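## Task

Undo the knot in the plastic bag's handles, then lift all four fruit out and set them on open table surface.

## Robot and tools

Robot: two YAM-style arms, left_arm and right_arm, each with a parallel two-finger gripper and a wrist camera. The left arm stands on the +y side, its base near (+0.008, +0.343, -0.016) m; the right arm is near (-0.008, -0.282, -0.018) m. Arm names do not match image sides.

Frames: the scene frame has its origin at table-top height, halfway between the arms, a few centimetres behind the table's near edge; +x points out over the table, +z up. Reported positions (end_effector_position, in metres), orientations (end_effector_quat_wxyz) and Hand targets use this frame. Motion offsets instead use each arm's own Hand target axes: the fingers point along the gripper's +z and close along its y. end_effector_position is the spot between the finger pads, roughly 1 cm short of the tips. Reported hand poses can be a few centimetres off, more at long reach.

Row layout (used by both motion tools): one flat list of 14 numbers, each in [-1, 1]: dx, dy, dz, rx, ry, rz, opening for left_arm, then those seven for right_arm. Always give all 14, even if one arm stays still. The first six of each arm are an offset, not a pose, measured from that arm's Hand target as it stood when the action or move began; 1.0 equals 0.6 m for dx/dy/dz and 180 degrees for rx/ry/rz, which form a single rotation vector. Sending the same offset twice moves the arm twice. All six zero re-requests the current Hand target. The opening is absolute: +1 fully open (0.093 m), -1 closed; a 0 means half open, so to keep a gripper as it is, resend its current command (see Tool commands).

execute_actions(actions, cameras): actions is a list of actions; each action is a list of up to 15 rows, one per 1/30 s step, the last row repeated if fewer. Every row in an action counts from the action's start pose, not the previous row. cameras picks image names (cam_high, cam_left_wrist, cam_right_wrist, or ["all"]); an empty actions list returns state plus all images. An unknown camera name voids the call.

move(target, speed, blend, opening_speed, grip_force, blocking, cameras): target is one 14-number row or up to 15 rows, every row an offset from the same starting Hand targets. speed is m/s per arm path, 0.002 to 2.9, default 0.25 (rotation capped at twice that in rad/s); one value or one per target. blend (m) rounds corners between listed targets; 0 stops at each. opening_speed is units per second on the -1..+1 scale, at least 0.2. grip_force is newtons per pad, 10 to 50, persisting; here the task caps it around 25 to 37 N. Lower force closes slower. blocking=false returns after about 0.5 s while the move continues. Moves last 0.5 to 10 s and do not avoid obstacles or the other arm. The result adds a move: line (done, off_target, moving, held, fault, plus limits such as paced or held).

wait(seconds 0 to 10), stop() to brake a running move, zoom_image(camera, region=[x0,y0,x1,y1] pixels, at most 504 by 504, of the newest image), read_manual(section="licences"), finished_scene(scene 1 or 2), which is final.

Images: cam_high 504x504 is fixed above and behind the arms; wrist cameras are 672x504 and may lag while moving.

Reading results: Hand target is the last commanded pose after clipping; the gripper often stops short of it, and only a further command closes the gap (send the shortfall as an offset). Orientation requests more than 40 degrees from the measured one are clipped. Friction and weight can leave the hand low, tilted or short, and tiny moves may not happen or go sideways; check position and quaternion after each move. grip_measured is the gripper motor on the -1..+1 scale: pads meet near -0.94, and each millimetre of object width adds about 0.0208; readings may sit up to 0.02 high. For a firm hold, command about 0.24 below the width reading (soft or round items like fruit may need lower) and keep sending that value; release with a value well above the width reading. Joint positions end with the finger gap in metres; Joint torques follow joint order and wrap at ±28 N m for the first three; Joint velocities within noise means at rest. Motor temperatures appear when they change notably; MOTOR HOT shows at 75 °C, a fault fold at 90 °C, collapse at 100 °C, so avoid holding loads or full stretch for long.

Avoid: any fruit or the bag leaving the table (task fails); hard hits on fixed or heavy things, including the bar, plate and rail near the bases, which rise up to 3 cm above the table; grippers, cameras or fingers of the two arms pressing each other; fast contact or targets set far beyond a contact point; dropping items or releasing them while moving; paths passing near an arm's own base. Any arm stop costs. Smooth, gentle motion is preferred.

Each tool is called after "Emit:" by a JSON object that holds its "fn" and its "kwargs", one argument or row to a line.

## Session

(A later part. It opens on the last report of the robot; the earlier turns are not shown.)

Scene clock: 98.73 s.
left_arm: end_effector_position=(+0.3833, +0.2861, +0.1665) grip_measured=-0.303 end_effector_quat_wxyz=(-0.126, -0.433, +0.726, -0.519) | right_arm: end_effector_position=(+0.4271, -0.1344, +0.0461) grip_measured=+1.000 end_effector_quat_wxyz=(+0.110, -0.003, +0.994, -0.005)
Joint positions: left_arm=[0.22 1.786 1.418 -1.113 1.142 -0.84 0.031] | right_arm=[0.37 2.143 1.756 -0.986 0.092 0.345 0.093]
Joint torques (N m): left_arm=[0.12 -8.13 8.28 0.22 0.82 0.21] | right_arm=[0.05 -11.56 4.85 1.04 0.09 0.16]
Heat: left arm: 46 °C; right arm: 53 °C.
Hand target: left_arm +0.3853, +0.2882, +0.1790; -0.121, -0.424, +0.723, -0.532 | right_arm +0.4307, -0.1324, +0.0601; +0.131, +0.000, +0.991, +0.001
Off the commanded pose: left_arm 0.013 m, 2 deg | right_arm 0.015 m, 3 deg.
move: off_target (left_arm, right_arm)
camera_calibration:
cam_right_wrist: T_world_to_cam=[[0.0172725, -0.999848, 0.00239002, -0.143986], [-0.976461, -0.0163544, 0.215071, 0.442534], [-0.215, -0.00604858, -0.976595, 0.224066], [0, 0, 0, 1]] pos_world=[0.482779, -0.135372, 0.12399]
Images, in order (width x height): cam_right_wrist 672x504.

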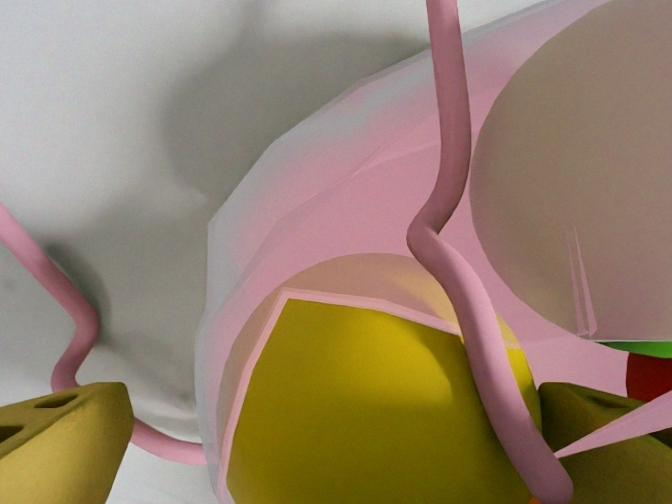

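Emit:
{"fn": "move", "kwargs": {
  "target": [
    [0,0,0,0,0,0,-0.3,0,0,0,0,0,0,0.2],
    [0,0,0,0,0,0,-0.3,-0.043,0,-0.2,0,0,0,0.2]
  ],
  "opening_speed": 1,
  "speed": 0.15,
  "cameras": ["all"]
}}

Scene clock: 102.03 s.
left_arm: end_effector_position=(+0.3833, +0.2861, +0.1665) grip_measured=-0.303 end_effector_quat_wxyz=(-0.126, -0.433, +0.726, -0.519) | right_arm: end_effector_position=(+0.4256, -0.1358, +0.1815) grip_measured=+0.317 end_effector_quat_wxyz=(+0.134, -0.002, +0.991, +0.004)
Joint positions: left_arm=[0.22 1.786 1.418 -1.113 1.142 -0.84 0.031] | right_arm=[0.37 2.162 2.322 -1.482 0.092 0.345 0.06]
Joint torques (N m): left_arm=[0.14 -8.2 8.32 0.21 0.83 0.22] | right_arm=[0.68 -7.84 6.84 0.7 0.12 0.24]
Heat: left arm: 46 °C; right arm: 53 °C.
Hand target: left_arm +0.3853, +0.2882, +0.1790; -0.121, -0.424, +0.723, -0.532 | right_arm +0.4244, -0.1326, +0.1827; +0.131, -0.001, +0.991, +0.001
Off the commanded pose: left_arm 0.013 m, 2 deg | right_arm 0.004 m, 1 deg.
move: off_target (left_arm)
camera_calibration:
cam_left_wrist: T_world_to_cam=[[0.763981, -0.0945682, 0.638271, -0.369223], [-0.64457, -0.0668472, 0.761617, 0.173606], [-0.0293582, -0.993272, -0.112026, 0.396177], [0, 0, 0, 1]] pos_world=[0.405612, 0.3702, 0.147825]
cam_right_wrist: T_world_to_cam=[[0.0168922, -0.999745, -0.0149959, -0.142391], [-0.98566, -0.019169, 0.167653, 0.424138], [-0.167898, 0.0119488, -0.985732, 0.339965], [0, 0, 0, 1]] pos_world=[0.47754, -0.138286, 0.261871]

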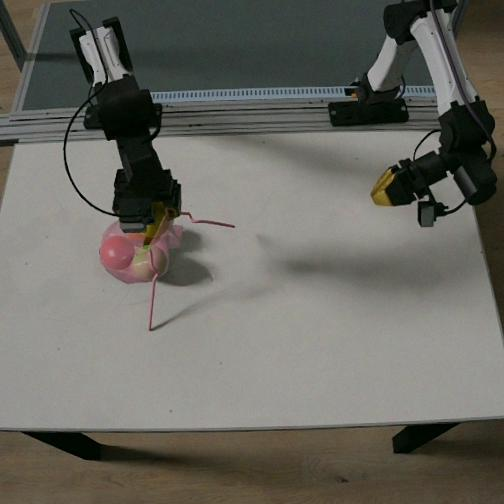

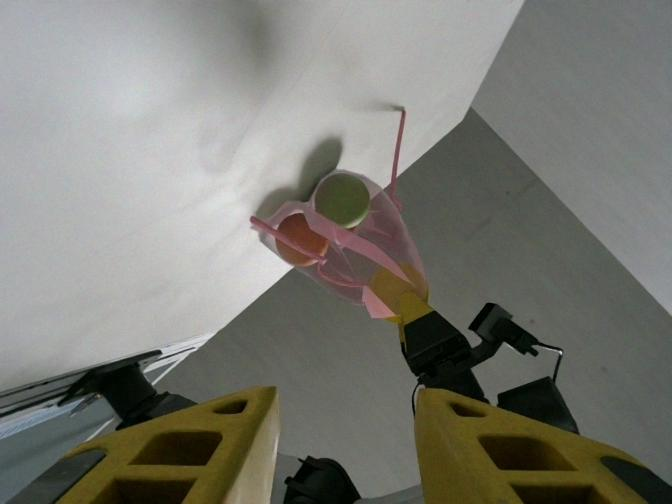

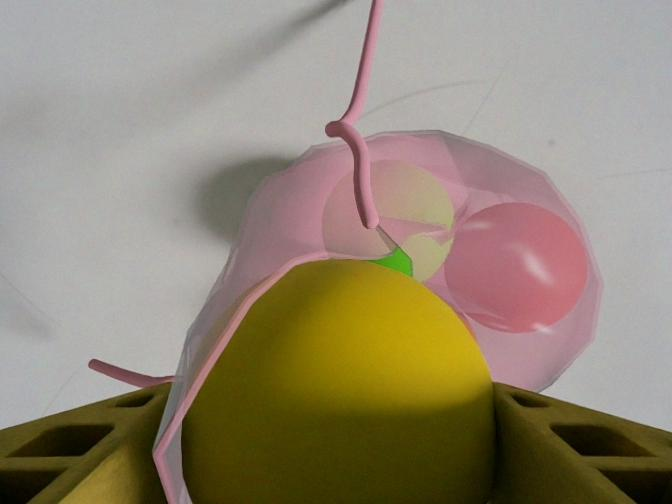

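Emit:
{"fn": "move", "kwargs": {
  "target": [
    [0,0,0,0,0,0,-0.3,0.25,-0.05,-0.033,0,0,0,0.2],
    [0,0,0,0,0,0,-0.3,0.295,-0.05,0.132,0,0,0,0.2]
  ],
  "speed": 0.15,
  "cameras": ["all"]
}}

Scene clock: 105.37 s.
left_arm: end_effector_position=(+0.3833, +0.2861, +0.1665) grip_measured=-0.303 end_effector_quat_wxyz=(-0.126, -0.433, +0.726, -0.519) | right_arm: end_effector_position=(+0.2703, -0.1637, +0.0589) grip_measured=+0.317 end_effector_quat_wxyz=(+0.119, -0.003, +0.993, +0.004)
Joint positions: left_arm=[0.22 1.786 1.418 -1.113 1.142 -0.84 0.031] | right_arm=[0.468 1.528 1.023 -0.854 0.102 0.441 0.06]
Joint torques (N m): left_arm=[0.17 -8.06 8.21 0.2 0.79 0.18] | right_arm=[0.5 -4.89 4.86 1.16 0.2 0.22]
Heat: left arm: 46 °C; right arm: 52 °C.
Hand target: left_arm +0.3853, +0.2882, +0.1790; -0.121, -0.424, +0.723, -0.532 | right_arm +0.2741, -0.1627, +0.0602; +0.131, +0.000, +0.991, +0.001
Off the commanded pose: left_arm 0.013 m, 2 deg | right_arm 0.004 m, 2 deg.
move: off_target (left_arm)
camera_calibration:
cam_left_wrist: T_world_to_cam=[[0.763981, -0.0945682, 0.638271, -0.369223], [-0.64457, -0.0668472, 0.761617, 0.173606], [-0.0293582, -0.993272, -0.112026, 0.396177], [0, 0, 0, 1]] pos_world=[0.405612, 0.3702, 0.147825]
cam_right_wrist: T_world_to_cam=[[0.019386, -0.999692, -0.0154893, -0.170096], [-0.980005, -0.0220681, 0.197744, 0.287293], [-0.198025, 0.0113461, -0.980131, 0.201101], [0, 0, 0, 1]] pos_world=[0.324669, -0.165985, 0.13766]

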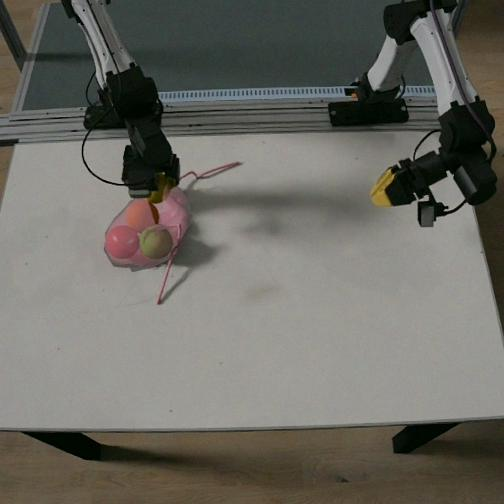

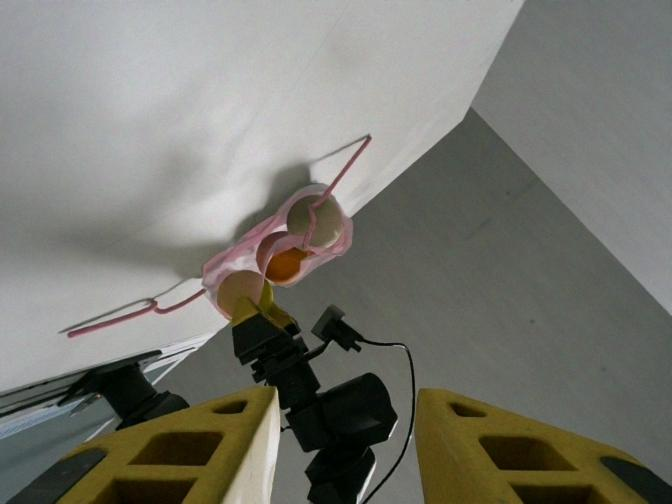

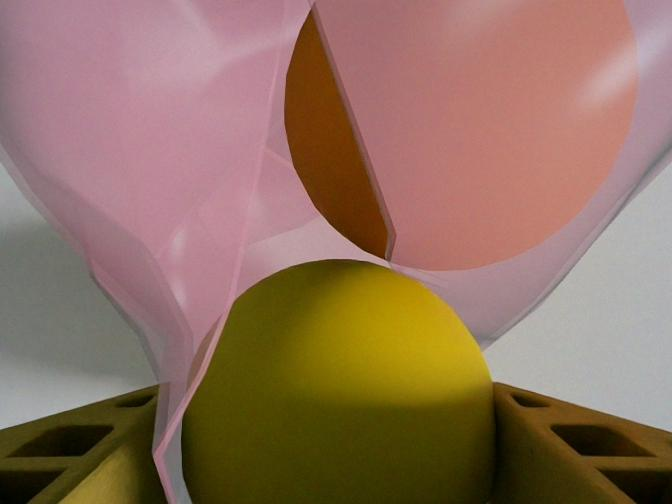

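Emit:
{"fn": "move", "kwargs": {
  "target": [
    [0,0,0,0,0,0,-0.3,0.068,0,-0.008,0,0,0,0.2],
    [0,0,0,0,0,0,-0.3,0.072,0,0.012,0,0,0,1],
    [0,0,0,0,0,0,-0.3,0.03,0,-0.2,0,0,0,1]
  ],
  "speed": 0.12,
  "opening_speed": 0.25,
  "cameras": ["all"]
}}

Scene clock: 112.70 s.
left_arm: end_effector_position=(+0.3833, +0.2861, +0.1665) grip_measured=-0.303 end_effector_quat_wxyz=(-0.126, -0.433, +0.726, -0.519) | right_arm: end_effector_position=(+0.2268, -0.1623, +0.1607) grip_measured=+1.000 end_effector_quat_wxyz=(+0.120, -0.003, +0.993, +0.001)
Joint positions: left_arm=[0.22 1.786 1.418 -1.113 1.142 -0.84 0.031] | right_arm=[0.565 1.37 1.293 -1.293 0.129 0.536 0.093]
Joint torques (N m): left_arm=[0.14 -8.08 8.34 0.23 0.82 0.21] | right_arm=[0.64 -4.48 6.89 0.57 0.17 0.23]
Heat: left arm: 46 °C; right arm: 50 °C.
Hand target: left_arm +0.3853, +0.2882, +0.1790; -0.121, -0.424, +0.723, -0.532 | right_arm +0.2256, -0.1628, +0.1714; +0.131, +0.000, +0.991, +0.001
Off the commanded pose: left_arm 0.013 m, 2 deg | right_arm 0.011 m, 1 deg.
move: off_target (left_arm, right_arm)
camera_calibration:
cam_left_wrist: T_world_to_cam=[[0.763981, -0.0945682, 0.638271, -0.369223], [-0.64457, -0.0668472, 0.761617, 0.173606], [-0.0293582, -0.993272, -0.112026, 0.396177], [0, 0, 0, 1]] pos_world=[0.405612, 0.3702, 0.147825]
cam_right_wrist: T_world_to_cam=[[0.0181291, -0.999794, -0.00915292, -0.167046], [-0.980691, -0.0195641, 0.194583, 0.225612], [-0.194721, 0.00544858, -0.980843, 0.290569], [0, 0, 0, 1]] pos_world=[0.280864, -0.164181, 0.239574]

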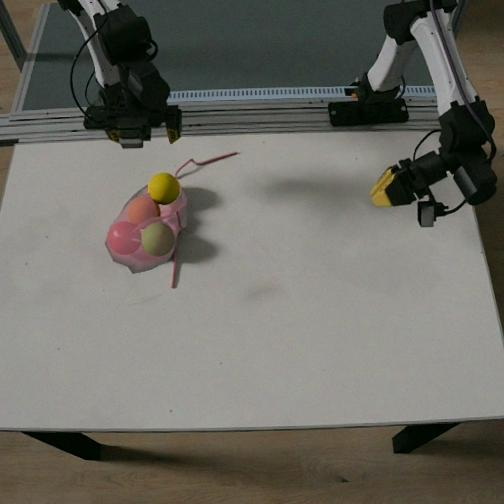

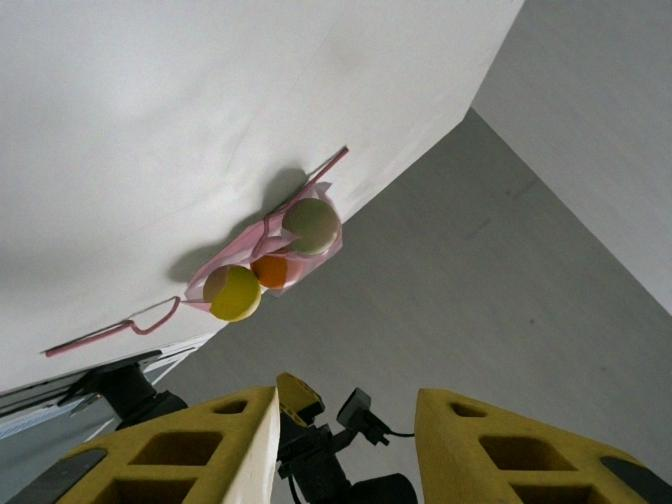

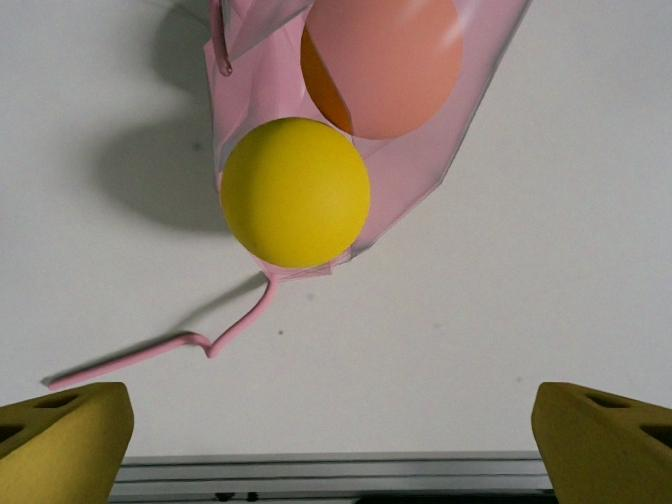

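Emit:
{"fn": "move", "kwargs": {
  "target": [
    [0,0,0,0,0,0,-0.3,-0.017,0.033,0.2,0,0,0,1],
    [0,0,0,0,0,0,-0.3,-0.017,0.033,0.2,0,0,0,0.2],
    [0,0,0,0,0,0,-0.3,-0.06,0.033,0.0,0,0,0,0.2],
    [0,0,0,0,0,0,-0.3,-0.06,0.42,0.0,0,0,0,0.2]
  ],
  "speed": 0.15,
  "opening_speed": 1,
  "cameras": ["all"]
}}

Scene clock: 120.20 s.
left_arm: end_effector_position=(+0.3833, +0.2861, +0.1665) grip_measured=-0.303 end_effector_quat_wxyz=(-0.126, -0.433, +0.726, -0.519) | right_arm: end_effector_position=(+0.2571, +0.0905, +0.1790) grip_measured=+0.205 end_effector_quat_wxyz=(+0.143, -0.010, +0.989, +0.036)
Joint positions: left_arm=[0.22 1.786 1.418 -1.113 1.142 -0.84 0.031] | right_arm=[1.035 2.212 2.388 -1.539 0.205 0.984 0.055]
Joint torques (N m): left_arm=[0.13 -8.16 8.32 0.22 0.84 0.23] | right_arm=[-0.06 -7.95 6.64 0.59 0.33 0.24]
Heat: left arm: 46 °C; right arm: 48 °C.
Hand target: left_arm +0.3853, +0.2882, +0.1790; -0.121, -0.424, +0.723, -0.532 | right_arm +0.2600, +0.0892, +0.1811; +0.131, -0.001, +0.991, +0.001
Off the commanded pose: left_arm 0.013 m, 2 deg | right_arm 0.004 m, 4 deg.
joint sent to its limit (right arm) — joint 4 (wrist pitch), lower limit. The joint targets are off in position and orientation.
move: off_target (left_arm, right_arm)
camera_calibration:
cam_left_wrist: T_world_to_cam=[[0.763981, -0.0945682, 0.638271, -0.369223], [-0.64457, -0.0668472, 0.761617, 0.173606], [-0.0293582, -0.993272, -0.112026, 0.396177], [0, 0, 0, 1]] pos_world=[0.405612, 0.3702, 0.147825]
cam_right_wrist: T_world_to_cam=[[0.0436228, -0.996149, -0.0760499, 0.0904136], [-0.987618, -0.0544803, 0.147111, 0.270111], [-0.150688, 0.0686909, -0.986192, 0.297016], [0, 0, 0, 1]] pos_world=[0.307579, 0.0843789, 0.260054]

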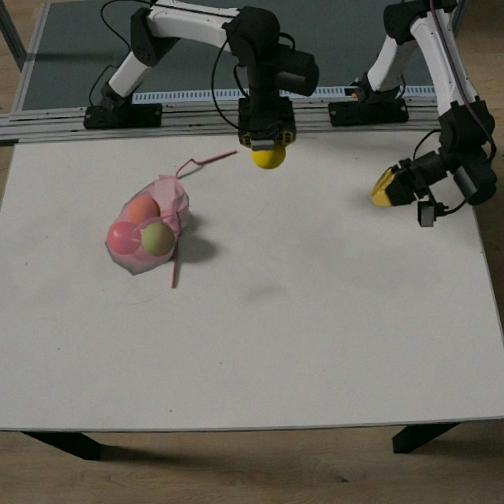

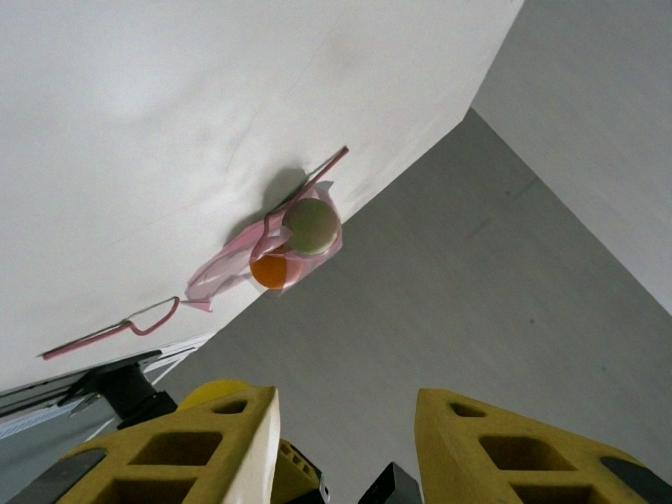

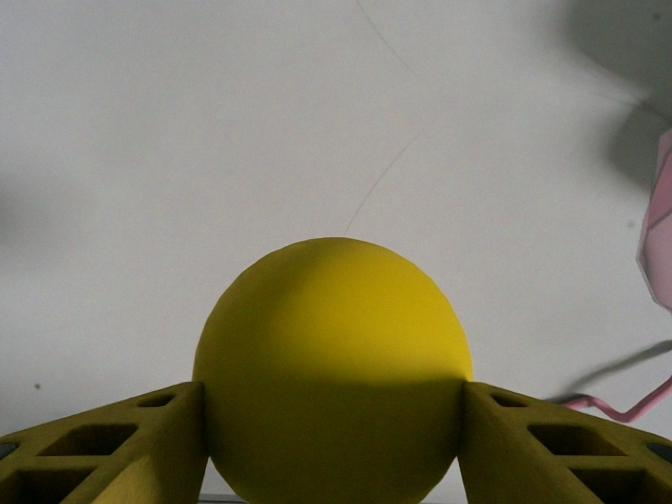

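Emit:
{"fn": "move", "kwargs": {
  "target": [
    [0,0,0,0,0,0,-0.3,-0.025,0,0.223,0,0,0,0.2],
    [0,0,0,0,0,0,-0.3,-0.025,0,0.226,0,0,0,0.8]
  ],
  "speed": 0.15,
  "opening_speed": 0.3
}}

Emit:
{"fn": "move", "kwargs": {
  "target": [
    [0,0,0,0,0,0,-0.3,-0.05,0,-0.18,0,0,0,1],
    [0,0,0,0,0,0,-0.3,-0.05,-0.43,-0.18,0,0,0,1]
  ],
  "cameras": ["all"]
}}

Scene clock: 124.87 s.
left_arm: end_effector_position=(+0.3833, +0.2861, +0.1665) grip_measured=-0.303 end_effector_quat_wxyz=(-0.126, -0.433, +0.726, -0.519) | right_arm: end_effector_position=(+0.3072, +0.0876, +0.0590) grip_measured=+0.797 end_effector_quat_wxyz=(+0.128, +0.005, +0.992, +0.002)
Joint positions: left_arm=[0.22 1.786 1.418 -1.113 1.142 -0.84 0.031] | right_arm=[0.943 2.309 2.07 -1.183 0.206 0.928 0.083]
Joint torques (N m): left_arm=[0.14 -8.17 8.25 0.24 0.82 0.21] | right_arm=[-0.32 -9.11 4.83 0.92 0.2 0.05]
Heat: left arm: 46 °C; right arm: 48 °C.
Hand target: left_arm +0.3853, +0.2882, +0.1790; -0.121, -0.424, +0.723, -0.532 | right_arm +0.3097, +0.0894, +0.0540; +0.131, -0.001, +0.991, +0.001
Off the commanded pose: left_arm 0.013 m, 2 deg | right_arm 0.006 m, 1 deg.
move: off_target (left_arm)

Scene clock: 128.30 s.
left_arm: end_effector_position=(+0.3833, +0.2861, +0.1665) grip_measured=-0.303 end_effector_quat_wxyz=(-0.126, -0.433, +0.726, -0.519) | right_arm: end_effector_position=(+0.3124, -0.1740, +0.1566) grip_measured=+1.000 end_effector_quat_wxyz=(+0.116, +0.008, +0.993, -0.017)
Joint positions: left_arm=[0.22 1.786 1.418 -1.113 1.142 -0.84 0.031] | right_arm=[0.399 1.654 1.543 -1.264 0.126 0.393 0.093]
Joint torques (N m): left_arm=[0.13 -8.06 8.34 0.24 0.81 0.21] | right_arm=[0.36 -8.12 4.68 1.04 -0.17 0.01]
Heat: left arm: 46 °C; right arm: 48 °C.
Hand target: left_arm +0.3853, +0.2882, +0.1790; -0.121, -0.424, +0.723, -0.532 | right_arm +0.3109, -0.1687, +0.1658; +0.131, +0.000, +0.991, +0.001
Off the commanded pose: left_arm 0.013 m, 2 deg | right_arm 0.011 m, 3 deg.
move: off_target (left_arm, right_arm)
camera_calibration:
cam_left_wrist: T_world_to_cam=[[0.763981, -0.0945682, 0.638271, -0.369223], [-0.64457, -0.0668472, 0.761617, 0.173606], [-0.0293582, -0.993272, -0.112026, 0.396177], [0, 0, 0, 1]] pos_world=[0.405612, 0.3702, 0.147825]
cam_right_wrist: T_world_to_cam=[[-0.00743714, -0.999698, 0.0234396, -0.177389], [-0.978933, 0.0120617, 0.203825, 0.313686], [-0.204046, -0.0214299, -0.978727, 0.301222], [0, 0, 0, 1]] pos_world=[0.367221, -0.174663, 0.235035]

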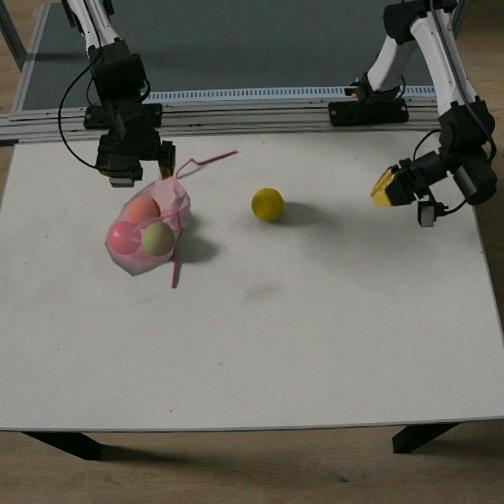

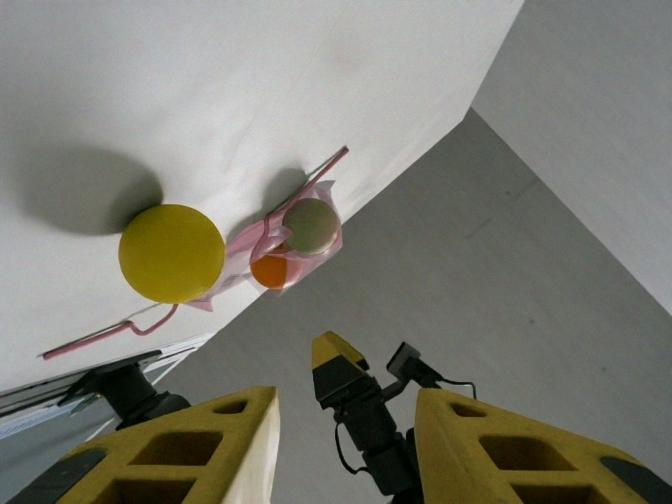

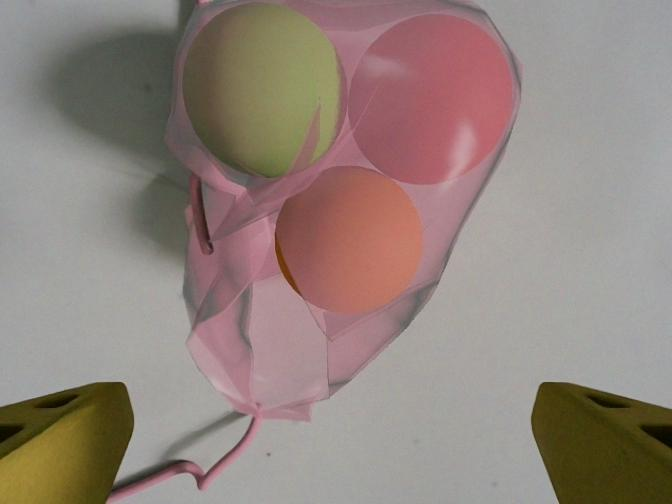

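Emit:
{"fn": "move", "kwargs": {
  "target": [
    [0,0,0,0,0,0,-0.3,0.0157,-0.013,0.18,0,0,0,1],
    [0,0,0,0,0,0,-0.3,0.0157,-0.013,0.18,0,0,0,0.2],
    [0,0,0,0,0,0,-0.3,-0.027,-0.013,0.02,0,0,0,0.2]
  ],
  "speed": 0.15,
  "opening_speed": 1,
  "cameras": ["all"]
}}

Scene clock: 133.20 s.
left_arm: end_effector_position=(+0.3833, +0.2861, +0.1665) grip_measured=-0.303 end_effector_quat_wxyz=(-0.126, -0.433, +0.726, -0.519) | right_arm: end_effector_position=(+0.3320, -0.1801, +0.1470) grip_measured=+0.203 end_effector_quat_wxyz=(+0.127, +0.006, +0.992, -0.011)
Joint positions: left_arm=[0.22 1.786 1.418 -1.113 1.142 -0.84 0.031] | right_arm=[0.356 1.686 1.535 -1.193 0.113 0.346 0.055]
Joint torques (N m): left_arm=[0.12 -8.14 8.4 0.23 0.8 0.23] | right_arm=[-0.06 -7.06 7.19 0.67 -0.2 0.05]
Motor temperatures (°C): left_arm=[24 37 46 33 25 25 29] | right_arm=[25 47 38 35 26 24 26]
Heat: left arm: 46 °C; right arm: 47 °C.
Hand target: left_arm +0.3853, +0.2882, +0.1790; -0.121, -0.424, +0.723, -0.532 | right_arm +0.3297, -0.1765, +0.1584; +0.131, -0.001, +0.991, +0.001
Off the commanded pose: left_arm 0.013 m, 2 deg | right_arm 0.012 m, 2 deg.
move: off_target (left_arm, right_arm)
camera_calibration:
cam_left_wrist: T_world_to_cam=[[0.763981, -0.0945682, 0.638271, -0.369223], [-0.64457, -0.0668472, 0.761617, 0.173606], [-0.0293582, -0.993272, -0.112026, 0.396177], [0, 0, 0, 1]] pos_world=[0.405612, 0.3702, 0.147825]
cam_right_wrist: T_world_to_cam=[[-0.00229726, -0.999925, 0.0120522, -0.183205], [-0.983331, 0.00445004, 0.18177, 0.338192], [-0.18181, -0.0114338, -0.983267, 0.290852], [0, 0, 0, 1]] pos_world=[0.385013, -0.181371, 0.22672]

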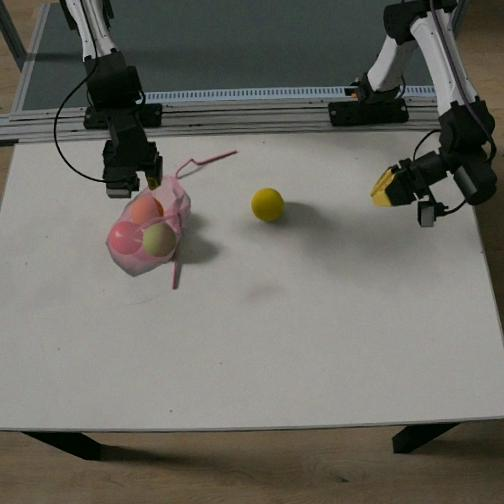

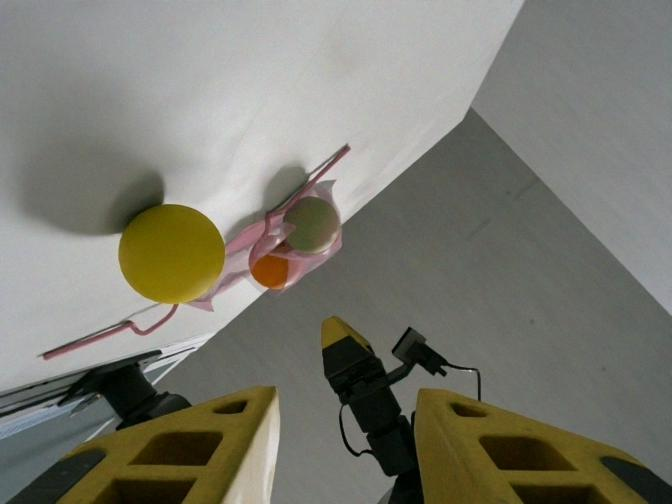

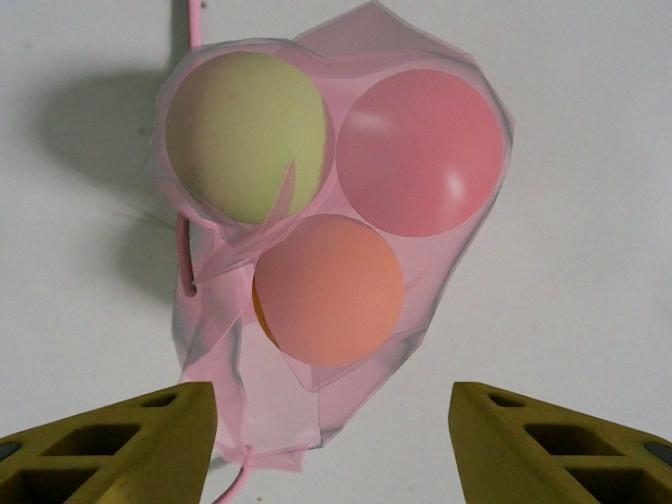

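Emit:
{"fn": "move", "kwargs": {
  "target": [
    [0,0,0,0,0,0,-0.3,0.04,-0.002,0.155,0,0,0,1],
    [0,0,0,0,0,0,-0.3,0.063,-0.002,0.178,0,0,0,1]
  ],
  "speed": 0.15,
  "cameras": ["all"]
}}

Scene clock: 135.67 s.
left_arm: end_effector_position=(+0.3833, +0.2861, +0.1665) grip_measured=-0.303 end_effector_quat_wxyz=(-0.126, -0.433, +0.726, -0.519) | right_arm: end_effector_position=(+0.3191, -0.1846, +0.0425) grip_measured=+1.000 end_effector_quat_wxyz=(+0.124, +0.005, +0.992, -0.012)
Joint positions: left_arm=[0.22 1.786 1.418 -1.113 1.142 -0.84 0.031] | right_arm=[0.354 1.686 1.116 -0.782 0.113 0.342 0.093]
Joint torques (N m): left_arm=[0.1 -8.17 8.28 0.23 0.8 0.21] | right_arm=[0.51 -6.34 5.03 1.11 -0.16 0.13]
Heat: left arm: 46 °C; right arm: 47 °C.
Hand target: left_arm +0.3853, +0.2882, +0.1790; -0.121, -0.424, +0.723, -0.532 | right_arm +0.3209, -0.1776, +0.0454; +0.131, +0.000, +0.991, +0.001
Off the commanded pose: left_arm 0.013 m, 2 deg | right_arm 0.008 m, 2 deg.
move: off_target (left_arm)
camera_calibration:
cam_left_wrist: T_world_to_cam=[[0.763981, -0.0945682, 0.638271, -0.369223], [-0.64457, -0.0668472, 0.761617, 0.173606], [-0.0293582, -0.993272, -0.112026, 0.396177], [0, 0, 0, 1]] pos_world=[0.405612, 0.3702, 0.147825]
cam_right_wrist: T_world_to_cam=[[-0.000378961, -0.999883, 0.0152797, -0.187265], [-0.982069, 0.00325267, 0.188494, 0.3436], [-0.188521, -0.0149343, -0.981956, 0.187004], [0, 0, 0, 1]] pos_world=[0.372623, -0.185568, 0.121724]

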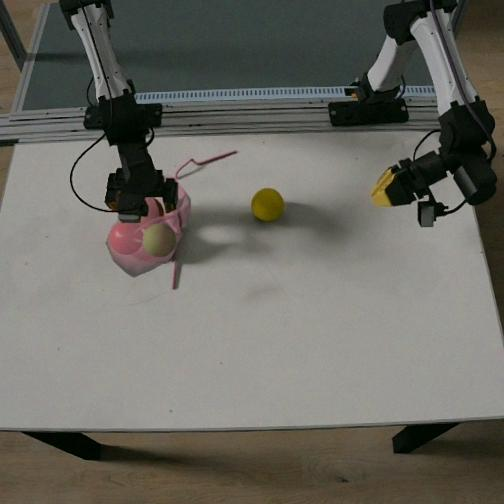

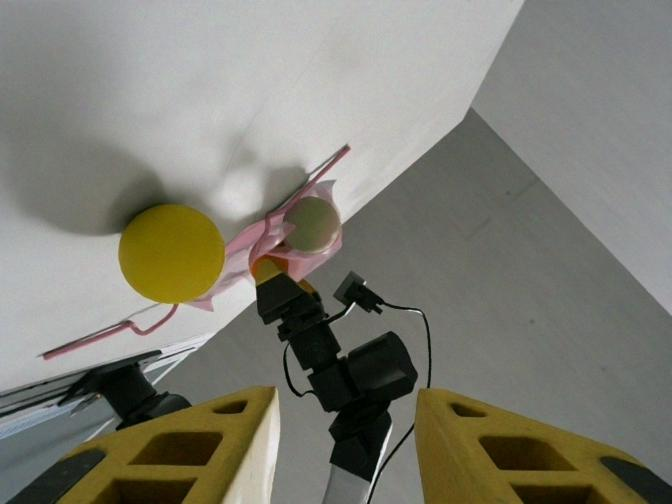

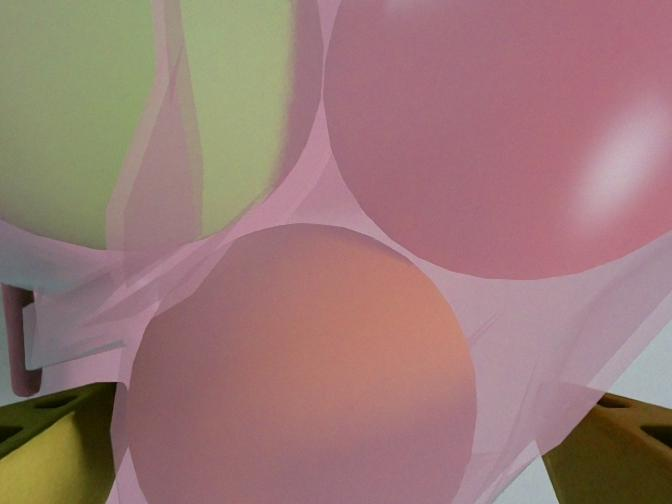

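Emit:
{"fn": "move", "kwargs": {
  "target": [
    [0,0,0,0,0,0,-0.3,0,0.012,0,0,0,0,0.1],
    [0,0,0,0,0,0,-0.3,-0.047,0.012,-0.18,0,0,0,0.1]
  ],
  "speed": 0.15,
  "opening_speed": 1,
  "cameras": ["all"]
}}

Scene clock: 138.90 s.
left_arm: end_effector_position=(+0.3833, +0.2861, +0.1665) grip_measured=-0.303 end_effector_quat_wxyz=(-0.126, -0.433, +0.726, -0.519) | right_arm: end_effector_position=(+0.3224, -0.1767, +0.1396) grip_measured=+0.335 end_effector_quat_wxyz=(+0.116, +0.000, +0.993, -0.013)
Joint positions: left_arm=[0.22 1.786 1.418 -1.113 1.142 -0.84 0.031] | right_arm=[0.374 1.674 1.497 -1.19 0.113 0.353 0.061]
Joint torques (N m): left_arm=[0.12 -8.1 8.24 0.24 0.81 0.27] | right_arm=[0.58 -8.17 7.25 0.58 -0.11 0.23]
Heat: left arm: 46 °C; right arm: 46 °C.
Hand target: left_arm +0.3853, +0.2882, +0.1790; -0.121, -0.424, +0.723, -0.532 | right_arm +0.3201, -0.1705, +0.1571; +0.131, -0.001, +0.991, +0.001
Off the commanded pose: left_arm 0.013 m, 2 deg | right_arm 0.019 m, 2 deg.
move: off_target (left_arm, right_arm)
camera_calibration:
cam_left_wrist: T_world_to_cam=[[0.763981, -0.0945682, 0.638271, -0.369223], [-0.64457, -0.0668472, 0.761617, 0.173606], [-0.0293582, -0.993272, -0.112026, 0.396177], [0, 0, 0, 1]] pos_world=[0.405612, 0.3702, 0.147825]
cam_right_wrist: T_world_to_cam=[[0.00954438, -0.999787, 0.0182874, -0.184413], [-0.979231, -0.00564105, 0.202669, 0.324116], [-0.202523, -0.019842, -0.979077, 0.286434], [0, 0, 0, 1]] pos_world=[0.377154, -0.176862, 0.218125]

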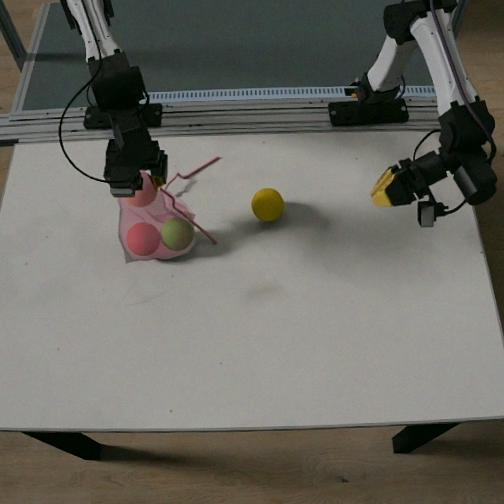

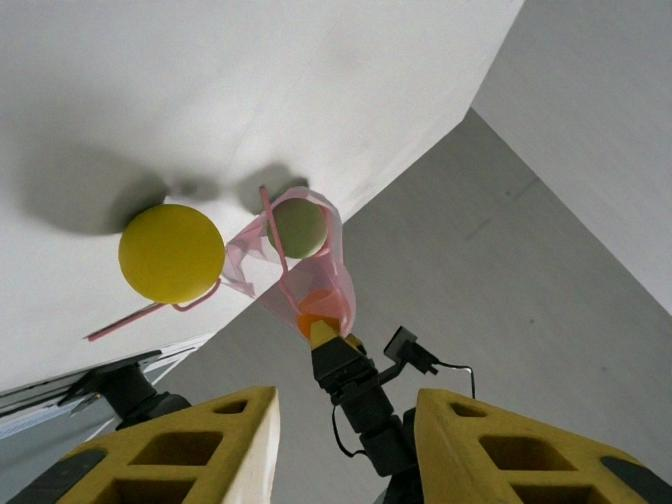

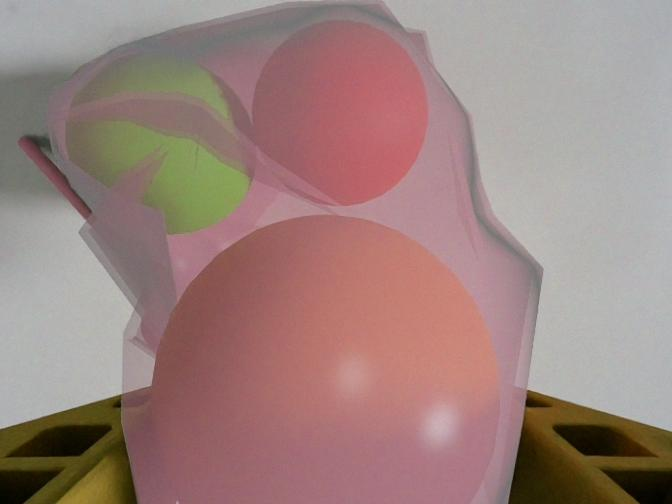

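Emit:
{"fn": "move", "kwargs": {
  "target": [0,0,0,0,0,0,-0.3,-0.06,-0.06,-0.23,0,-0.2,0,0.0],
  "speed": 0.12,
  "cameras": ["all"]
}}

Scene clock: 144.20 s.
left_arm: end_effector_position=(+0.3833, +0.2861, +0.1665) grip_measured=-0.303 end_effector_quat_wxyz=(-0.126, -0.433, +0.726, -0.519) | right_arm: end_effector_position=(+0.3141, -0.2044, +0.2804) grip_measured=+0.335 end_effector_quat_wxyz=(+0.392, -0.004, +0.920, +0.002)
Joint positions: left_arm=[0.22 1.786 1.418 -1.113 1.142 -0.84 0.031] | right_arm=[0.384 1.249 1.431 -0.987 0.265 0.256 0.061]
Joint torques (N m): left_arm=[0.13 -8.18 8.23 0.2 0.79 0.23] | right_arm=[0.01 -4.78 5.39 2.59 0.36 0.02]
Heat: left arm: 47 °C; right arm: 46 °C.
Hand target: left_arm +0.3853, +0.2882, +0.1790; -0.121, -0.424, +0.723, -0.532 | right_arm +0.3191, -0.2067, +0.2997; +0.431, +0.000, +0.902, +0.001
Off the commanded pose: left_arm 0.013 m, 2 deg | right_arm 0.020 m, 5 deg.
move: off_target (left_arm, right_arm)
camera_calibration:
cam_left_wrist: T_world_to_cam=[[0.763981, -0.0945682, 0.638271, -0.369223], [-0.64457, -0.0668472, 0.761617, 0.173606], [-0.0293582, -0.993272, -0.112026, 0.396177], [0, 0, 0, 1]] pos_world=[0.405612, 0.3702, 0.147825]
cam_right_wrist: T_world_to_cam=[[0.0230031, -0.999735, -0.000845053, -0.213419], [-0.93309, -0.0211662, -0.359021, 0.42708], [0.358908, 0.0090471, -0.933329, 0.238815], [0, 0, 0, 1]] pos_world=[0.3177, -0.206484, 0.376043]

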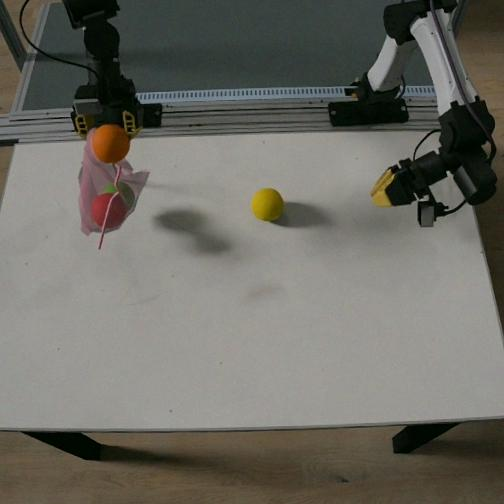

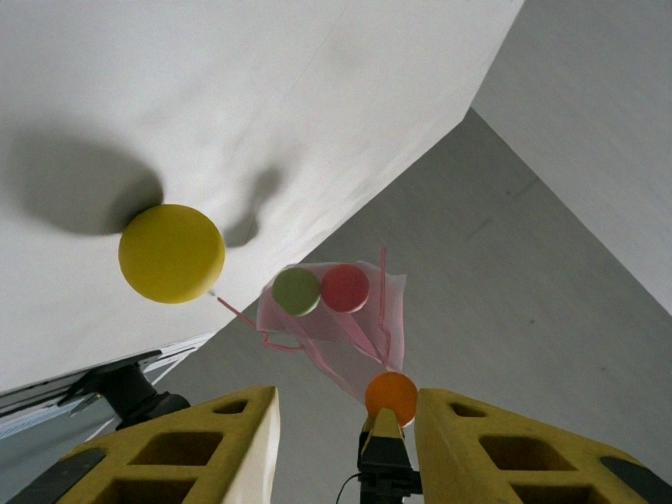

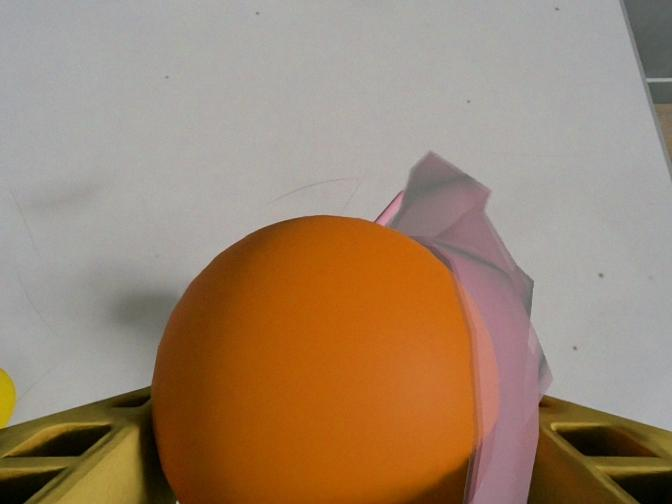

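Emit:
{"fn": "move", "kwargs": {
  "target": [
    [0,0,0,0,0,0,-0.3,0.018,0.17,0.057,0,0.1,0,0.0],
    [0,0,0,0,0,0,-0.3,0.29,0.33,0.275,0,0.19,0,0.0]
  ],
  "speed": 0.12,
  "blend": 0.04,
  "cameras": ["all"]
}}

Scene clock: 149.80 s.
left_arm: end_effector_position=(+0.3833, +0.2861, +0.1665) grip_measured=-0.303 end_effector_quat_wxyz=(-0.126, -0.433, +0.726, -0.519) | right_arm: end_effector_position=(+0.3391, -0.0175, +0.0643) grip_measured=+0.335 end_effector_quat_wxyz=(+0.150, -0.001, +0.989, -0.012)
Joint positions: left_arm=[0.22 1.786 1.418 -1.113 1.142 -0.84 0.031] | right_arm=[0.744 2.036 1.649 -0.981 0.221 0.71 0.061]
Joint torques (N m): left_arm=[-0.03 -8.1 8.18 0.21 0.79 0.23] | right_arm=[0.5 -7.53 5.23 1.07 -0.09 0.21]
Heat: left arm: 47 °C; right arm: 45 °C.
Hand target: left_arm +0.3853, +0.2882, +0.1790; -0.121, -0.424, +0.723, -0.532 | right_arm +0.3378, -0.0084, +0.0608; +0.146, -0.001, +0.989, +0.001
Off the commanded pose: left_arm 0.013 m, 2 deg | right_arm 0.010 m, 1 deg.
move: off_target (left_arm)
camera_calibration:
cam_left_wrist: T_world_to_cam=[[0.763981, -0.0945682, 0.638271, -0.369223], [-0.64457, -0.0668472, 0.761617, 0.173606], [-0.0293582, -0.993272, -0.112026, 0.396177], [0, 0, 0, 1]] pos_world=[0.405612, 0.3702, 0.147825]
cam_right_wrist: T_world_to_cam=[[0.0106491, -0.999813, 0.0161408, -0.0242596], [-0.990562, -0.00834193, 0.136809, 0.364667], [-0.136649, -0.0174454, -0.990466, 0.197725], [0, 0, 0, 1]] pos_world=[0.388502, -0.0177636, 0.146342]

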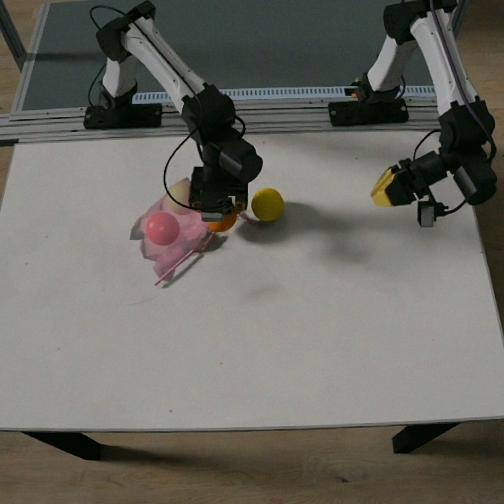

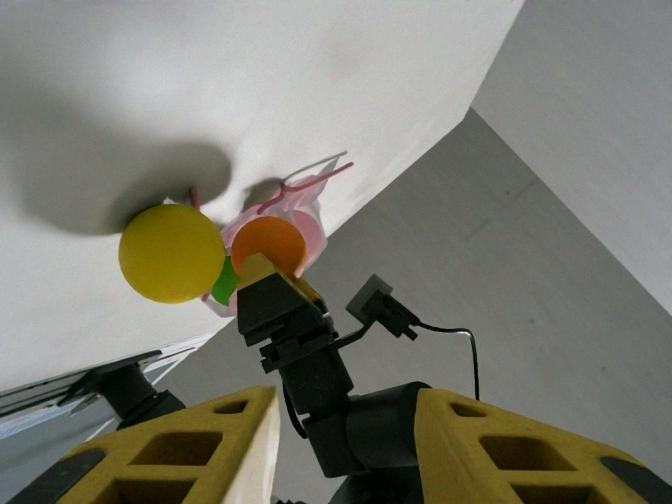

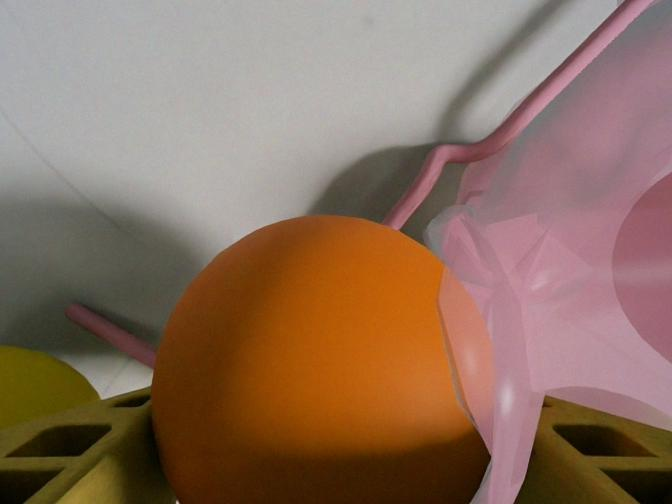

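Emit:
{"fn": "move", "kwargs": {
  "target": [
    [0,0,0,0,0,0,-0.3,-0.21,0,0.02,0,0,0,0.0],
    [0,0,0,0,0,0,-0.3,-0.21,0.1,0.03,0,0,0,0.0],
    [0,0,0,0,0,0,-0.3,-0.2,0.1,0.06,0,0,0,0.9]
  ],
  "speed": 0.12,
  "opening_speed": 0.3
}}

Emit:
{"fn": "move", "kwargs": {
  "target": [
    [0,0,0,0,0,0,-0.3,-0.06,0,-0.23,0,0,0,1],
    [0,0,0,0,0,0,-0.3,0.06,-0.2,-0.25,0,0,0,1]
  ],
  "cameras": ["all"]
}}

Scene clock: 157.47 s.
left_arm: end_effector_position=(+0.3833, +0.2861, +0.1665) grip_measured=-0.303 end_effector_quat_wxyz=(-0.126, -0.433, +0.726, -0.519) | right_arm: end_effector_position=(+0.4571, +0.0460, +0.0609) grip_measured=+0.897 end_effector_quat_wxyz=(+0.173, -0.011, +0.985, +0.019)
Joint positions: left_arm=[0.22 1.786 1.418 -1.113 1.142 -0.84 0.031] | right_arm=[0.677 2.732 2.837 -1.381 0.183 0.618 0.088]
Joint torques (N m): left_arm=[0.05 -8.1 8.28 0.24 0.79 0.22] | right_arm=[-0.23 -10.44 6.98 1.28 0.09 0.24]
Heat: left arm: 47 °C; right arm: 46 °C.
Hand target: left_arm +0.3853, +0.2882, +0.1790; -0.121, -0.424, +0.723, -0.532 | right_arm +0.4630, +0.0518, +0.0613; +0.147, +0.000, +0.989, +0.001
Off the commanded pose: left_arm 0.013 m, 2 deg | right_arm 0.008 m, 4 deg.
elbow stopped short (right arm): the move would have taken joint 3 (elbow) straighter than the controller allows.
move: off_target (left_arm, right_arm); target 3's new opening was sent with right_arm's hand 0.009 m and 4 deg from that target

Scene clock: 160.07 s.
left_arm: end_effector_position=(+0.3833, +0.2861, +0.1665) grip_measured=-0.303 end_effector_quat_wxyz=(-0.126, -0.433, +0.726, -0.519) | right_arm: end_effector_position=(+0.3953, -0.0692, +0.1753) grip_measured=+1.000 end_effector_quat_wxyz=(+0.139, +0.008, +0.990, -0.016)
Joint positions: left_arm=[0.22 1.786 1.418 -1.113 1.142 -0.84 0.031] | right_arm=[0.561 2.185 2.331 -1.503 0.18 0.548 0.093]
Joint torques (N m): left_arm=[0.12 -8.16 8.36 0.23 0.8 0.2] | right_arm=[0.01 -12.86 4.25 0.73 -0.13 0.06]
Heat: left arm: 47 °C; right arm: 48 °C.
Hand target: left_arm +0.3853, +0.2882, +0.1790; -0.121, -0.424, +0.723, -0.532 | right_arm +0.3852, -0.0685, +0.1942; +0.147, +0.000, +0.989, +0.001
Off the commanded pose: left_arm 0.013 m, 2 deg | right_arm 0.021 m, 2 deg.
elbow stopped short (right arm): the move would have taken joint 3 (elbow) straighter than the controller allows.
move: off_target (left_arm, right_arm)
camera_calibration:
cam_left_wrist: T_world_to_cam=[[0.763981, -0.0945682, 0.638271, -0.369223], [-0.64457, -0.0668472, 0.761617, 0.173606], [-0.0293582, -0.993272, -0.112026, 0.396177], [0, 0, 0, 1]] pos_world=[0.405612, 0.3702, 0.147825]
cam_right_wrist: T_world_to_cam=[[-0.00748666, -0.999715, 0.0226885, -0.0724185], [-0.987531, 0.0109595, 0.157043, 0.401227], [-0.157247, -0.0212298, -0.987331, 0.321792], [0, 0, 0, 1]] pos_world=[0.446283, -0.0699635, 0.256349]

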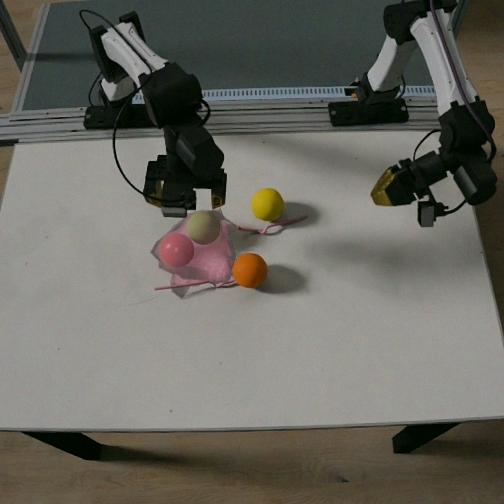

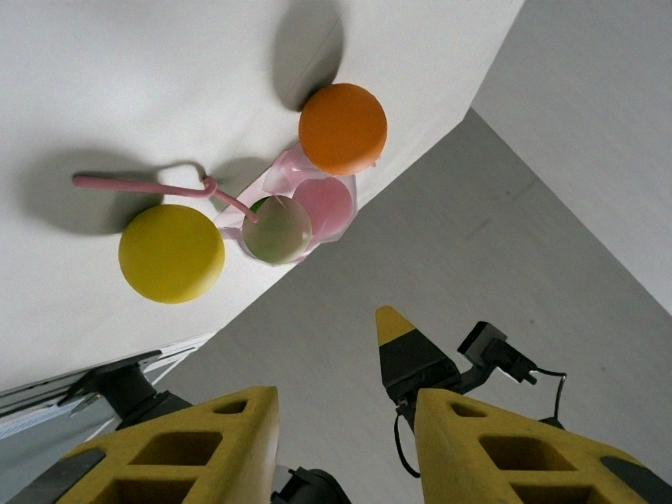

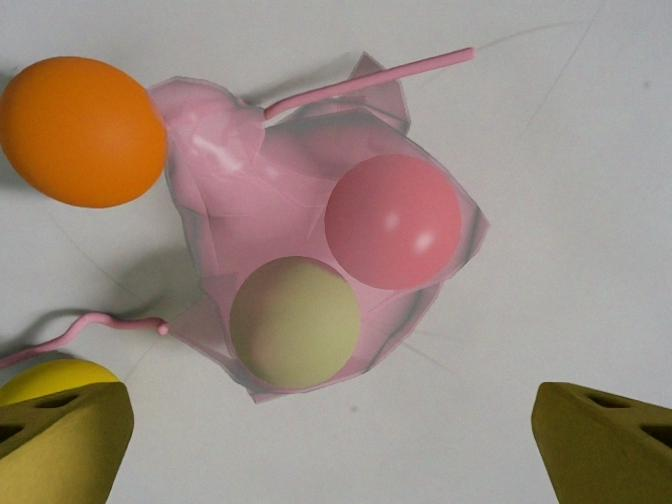

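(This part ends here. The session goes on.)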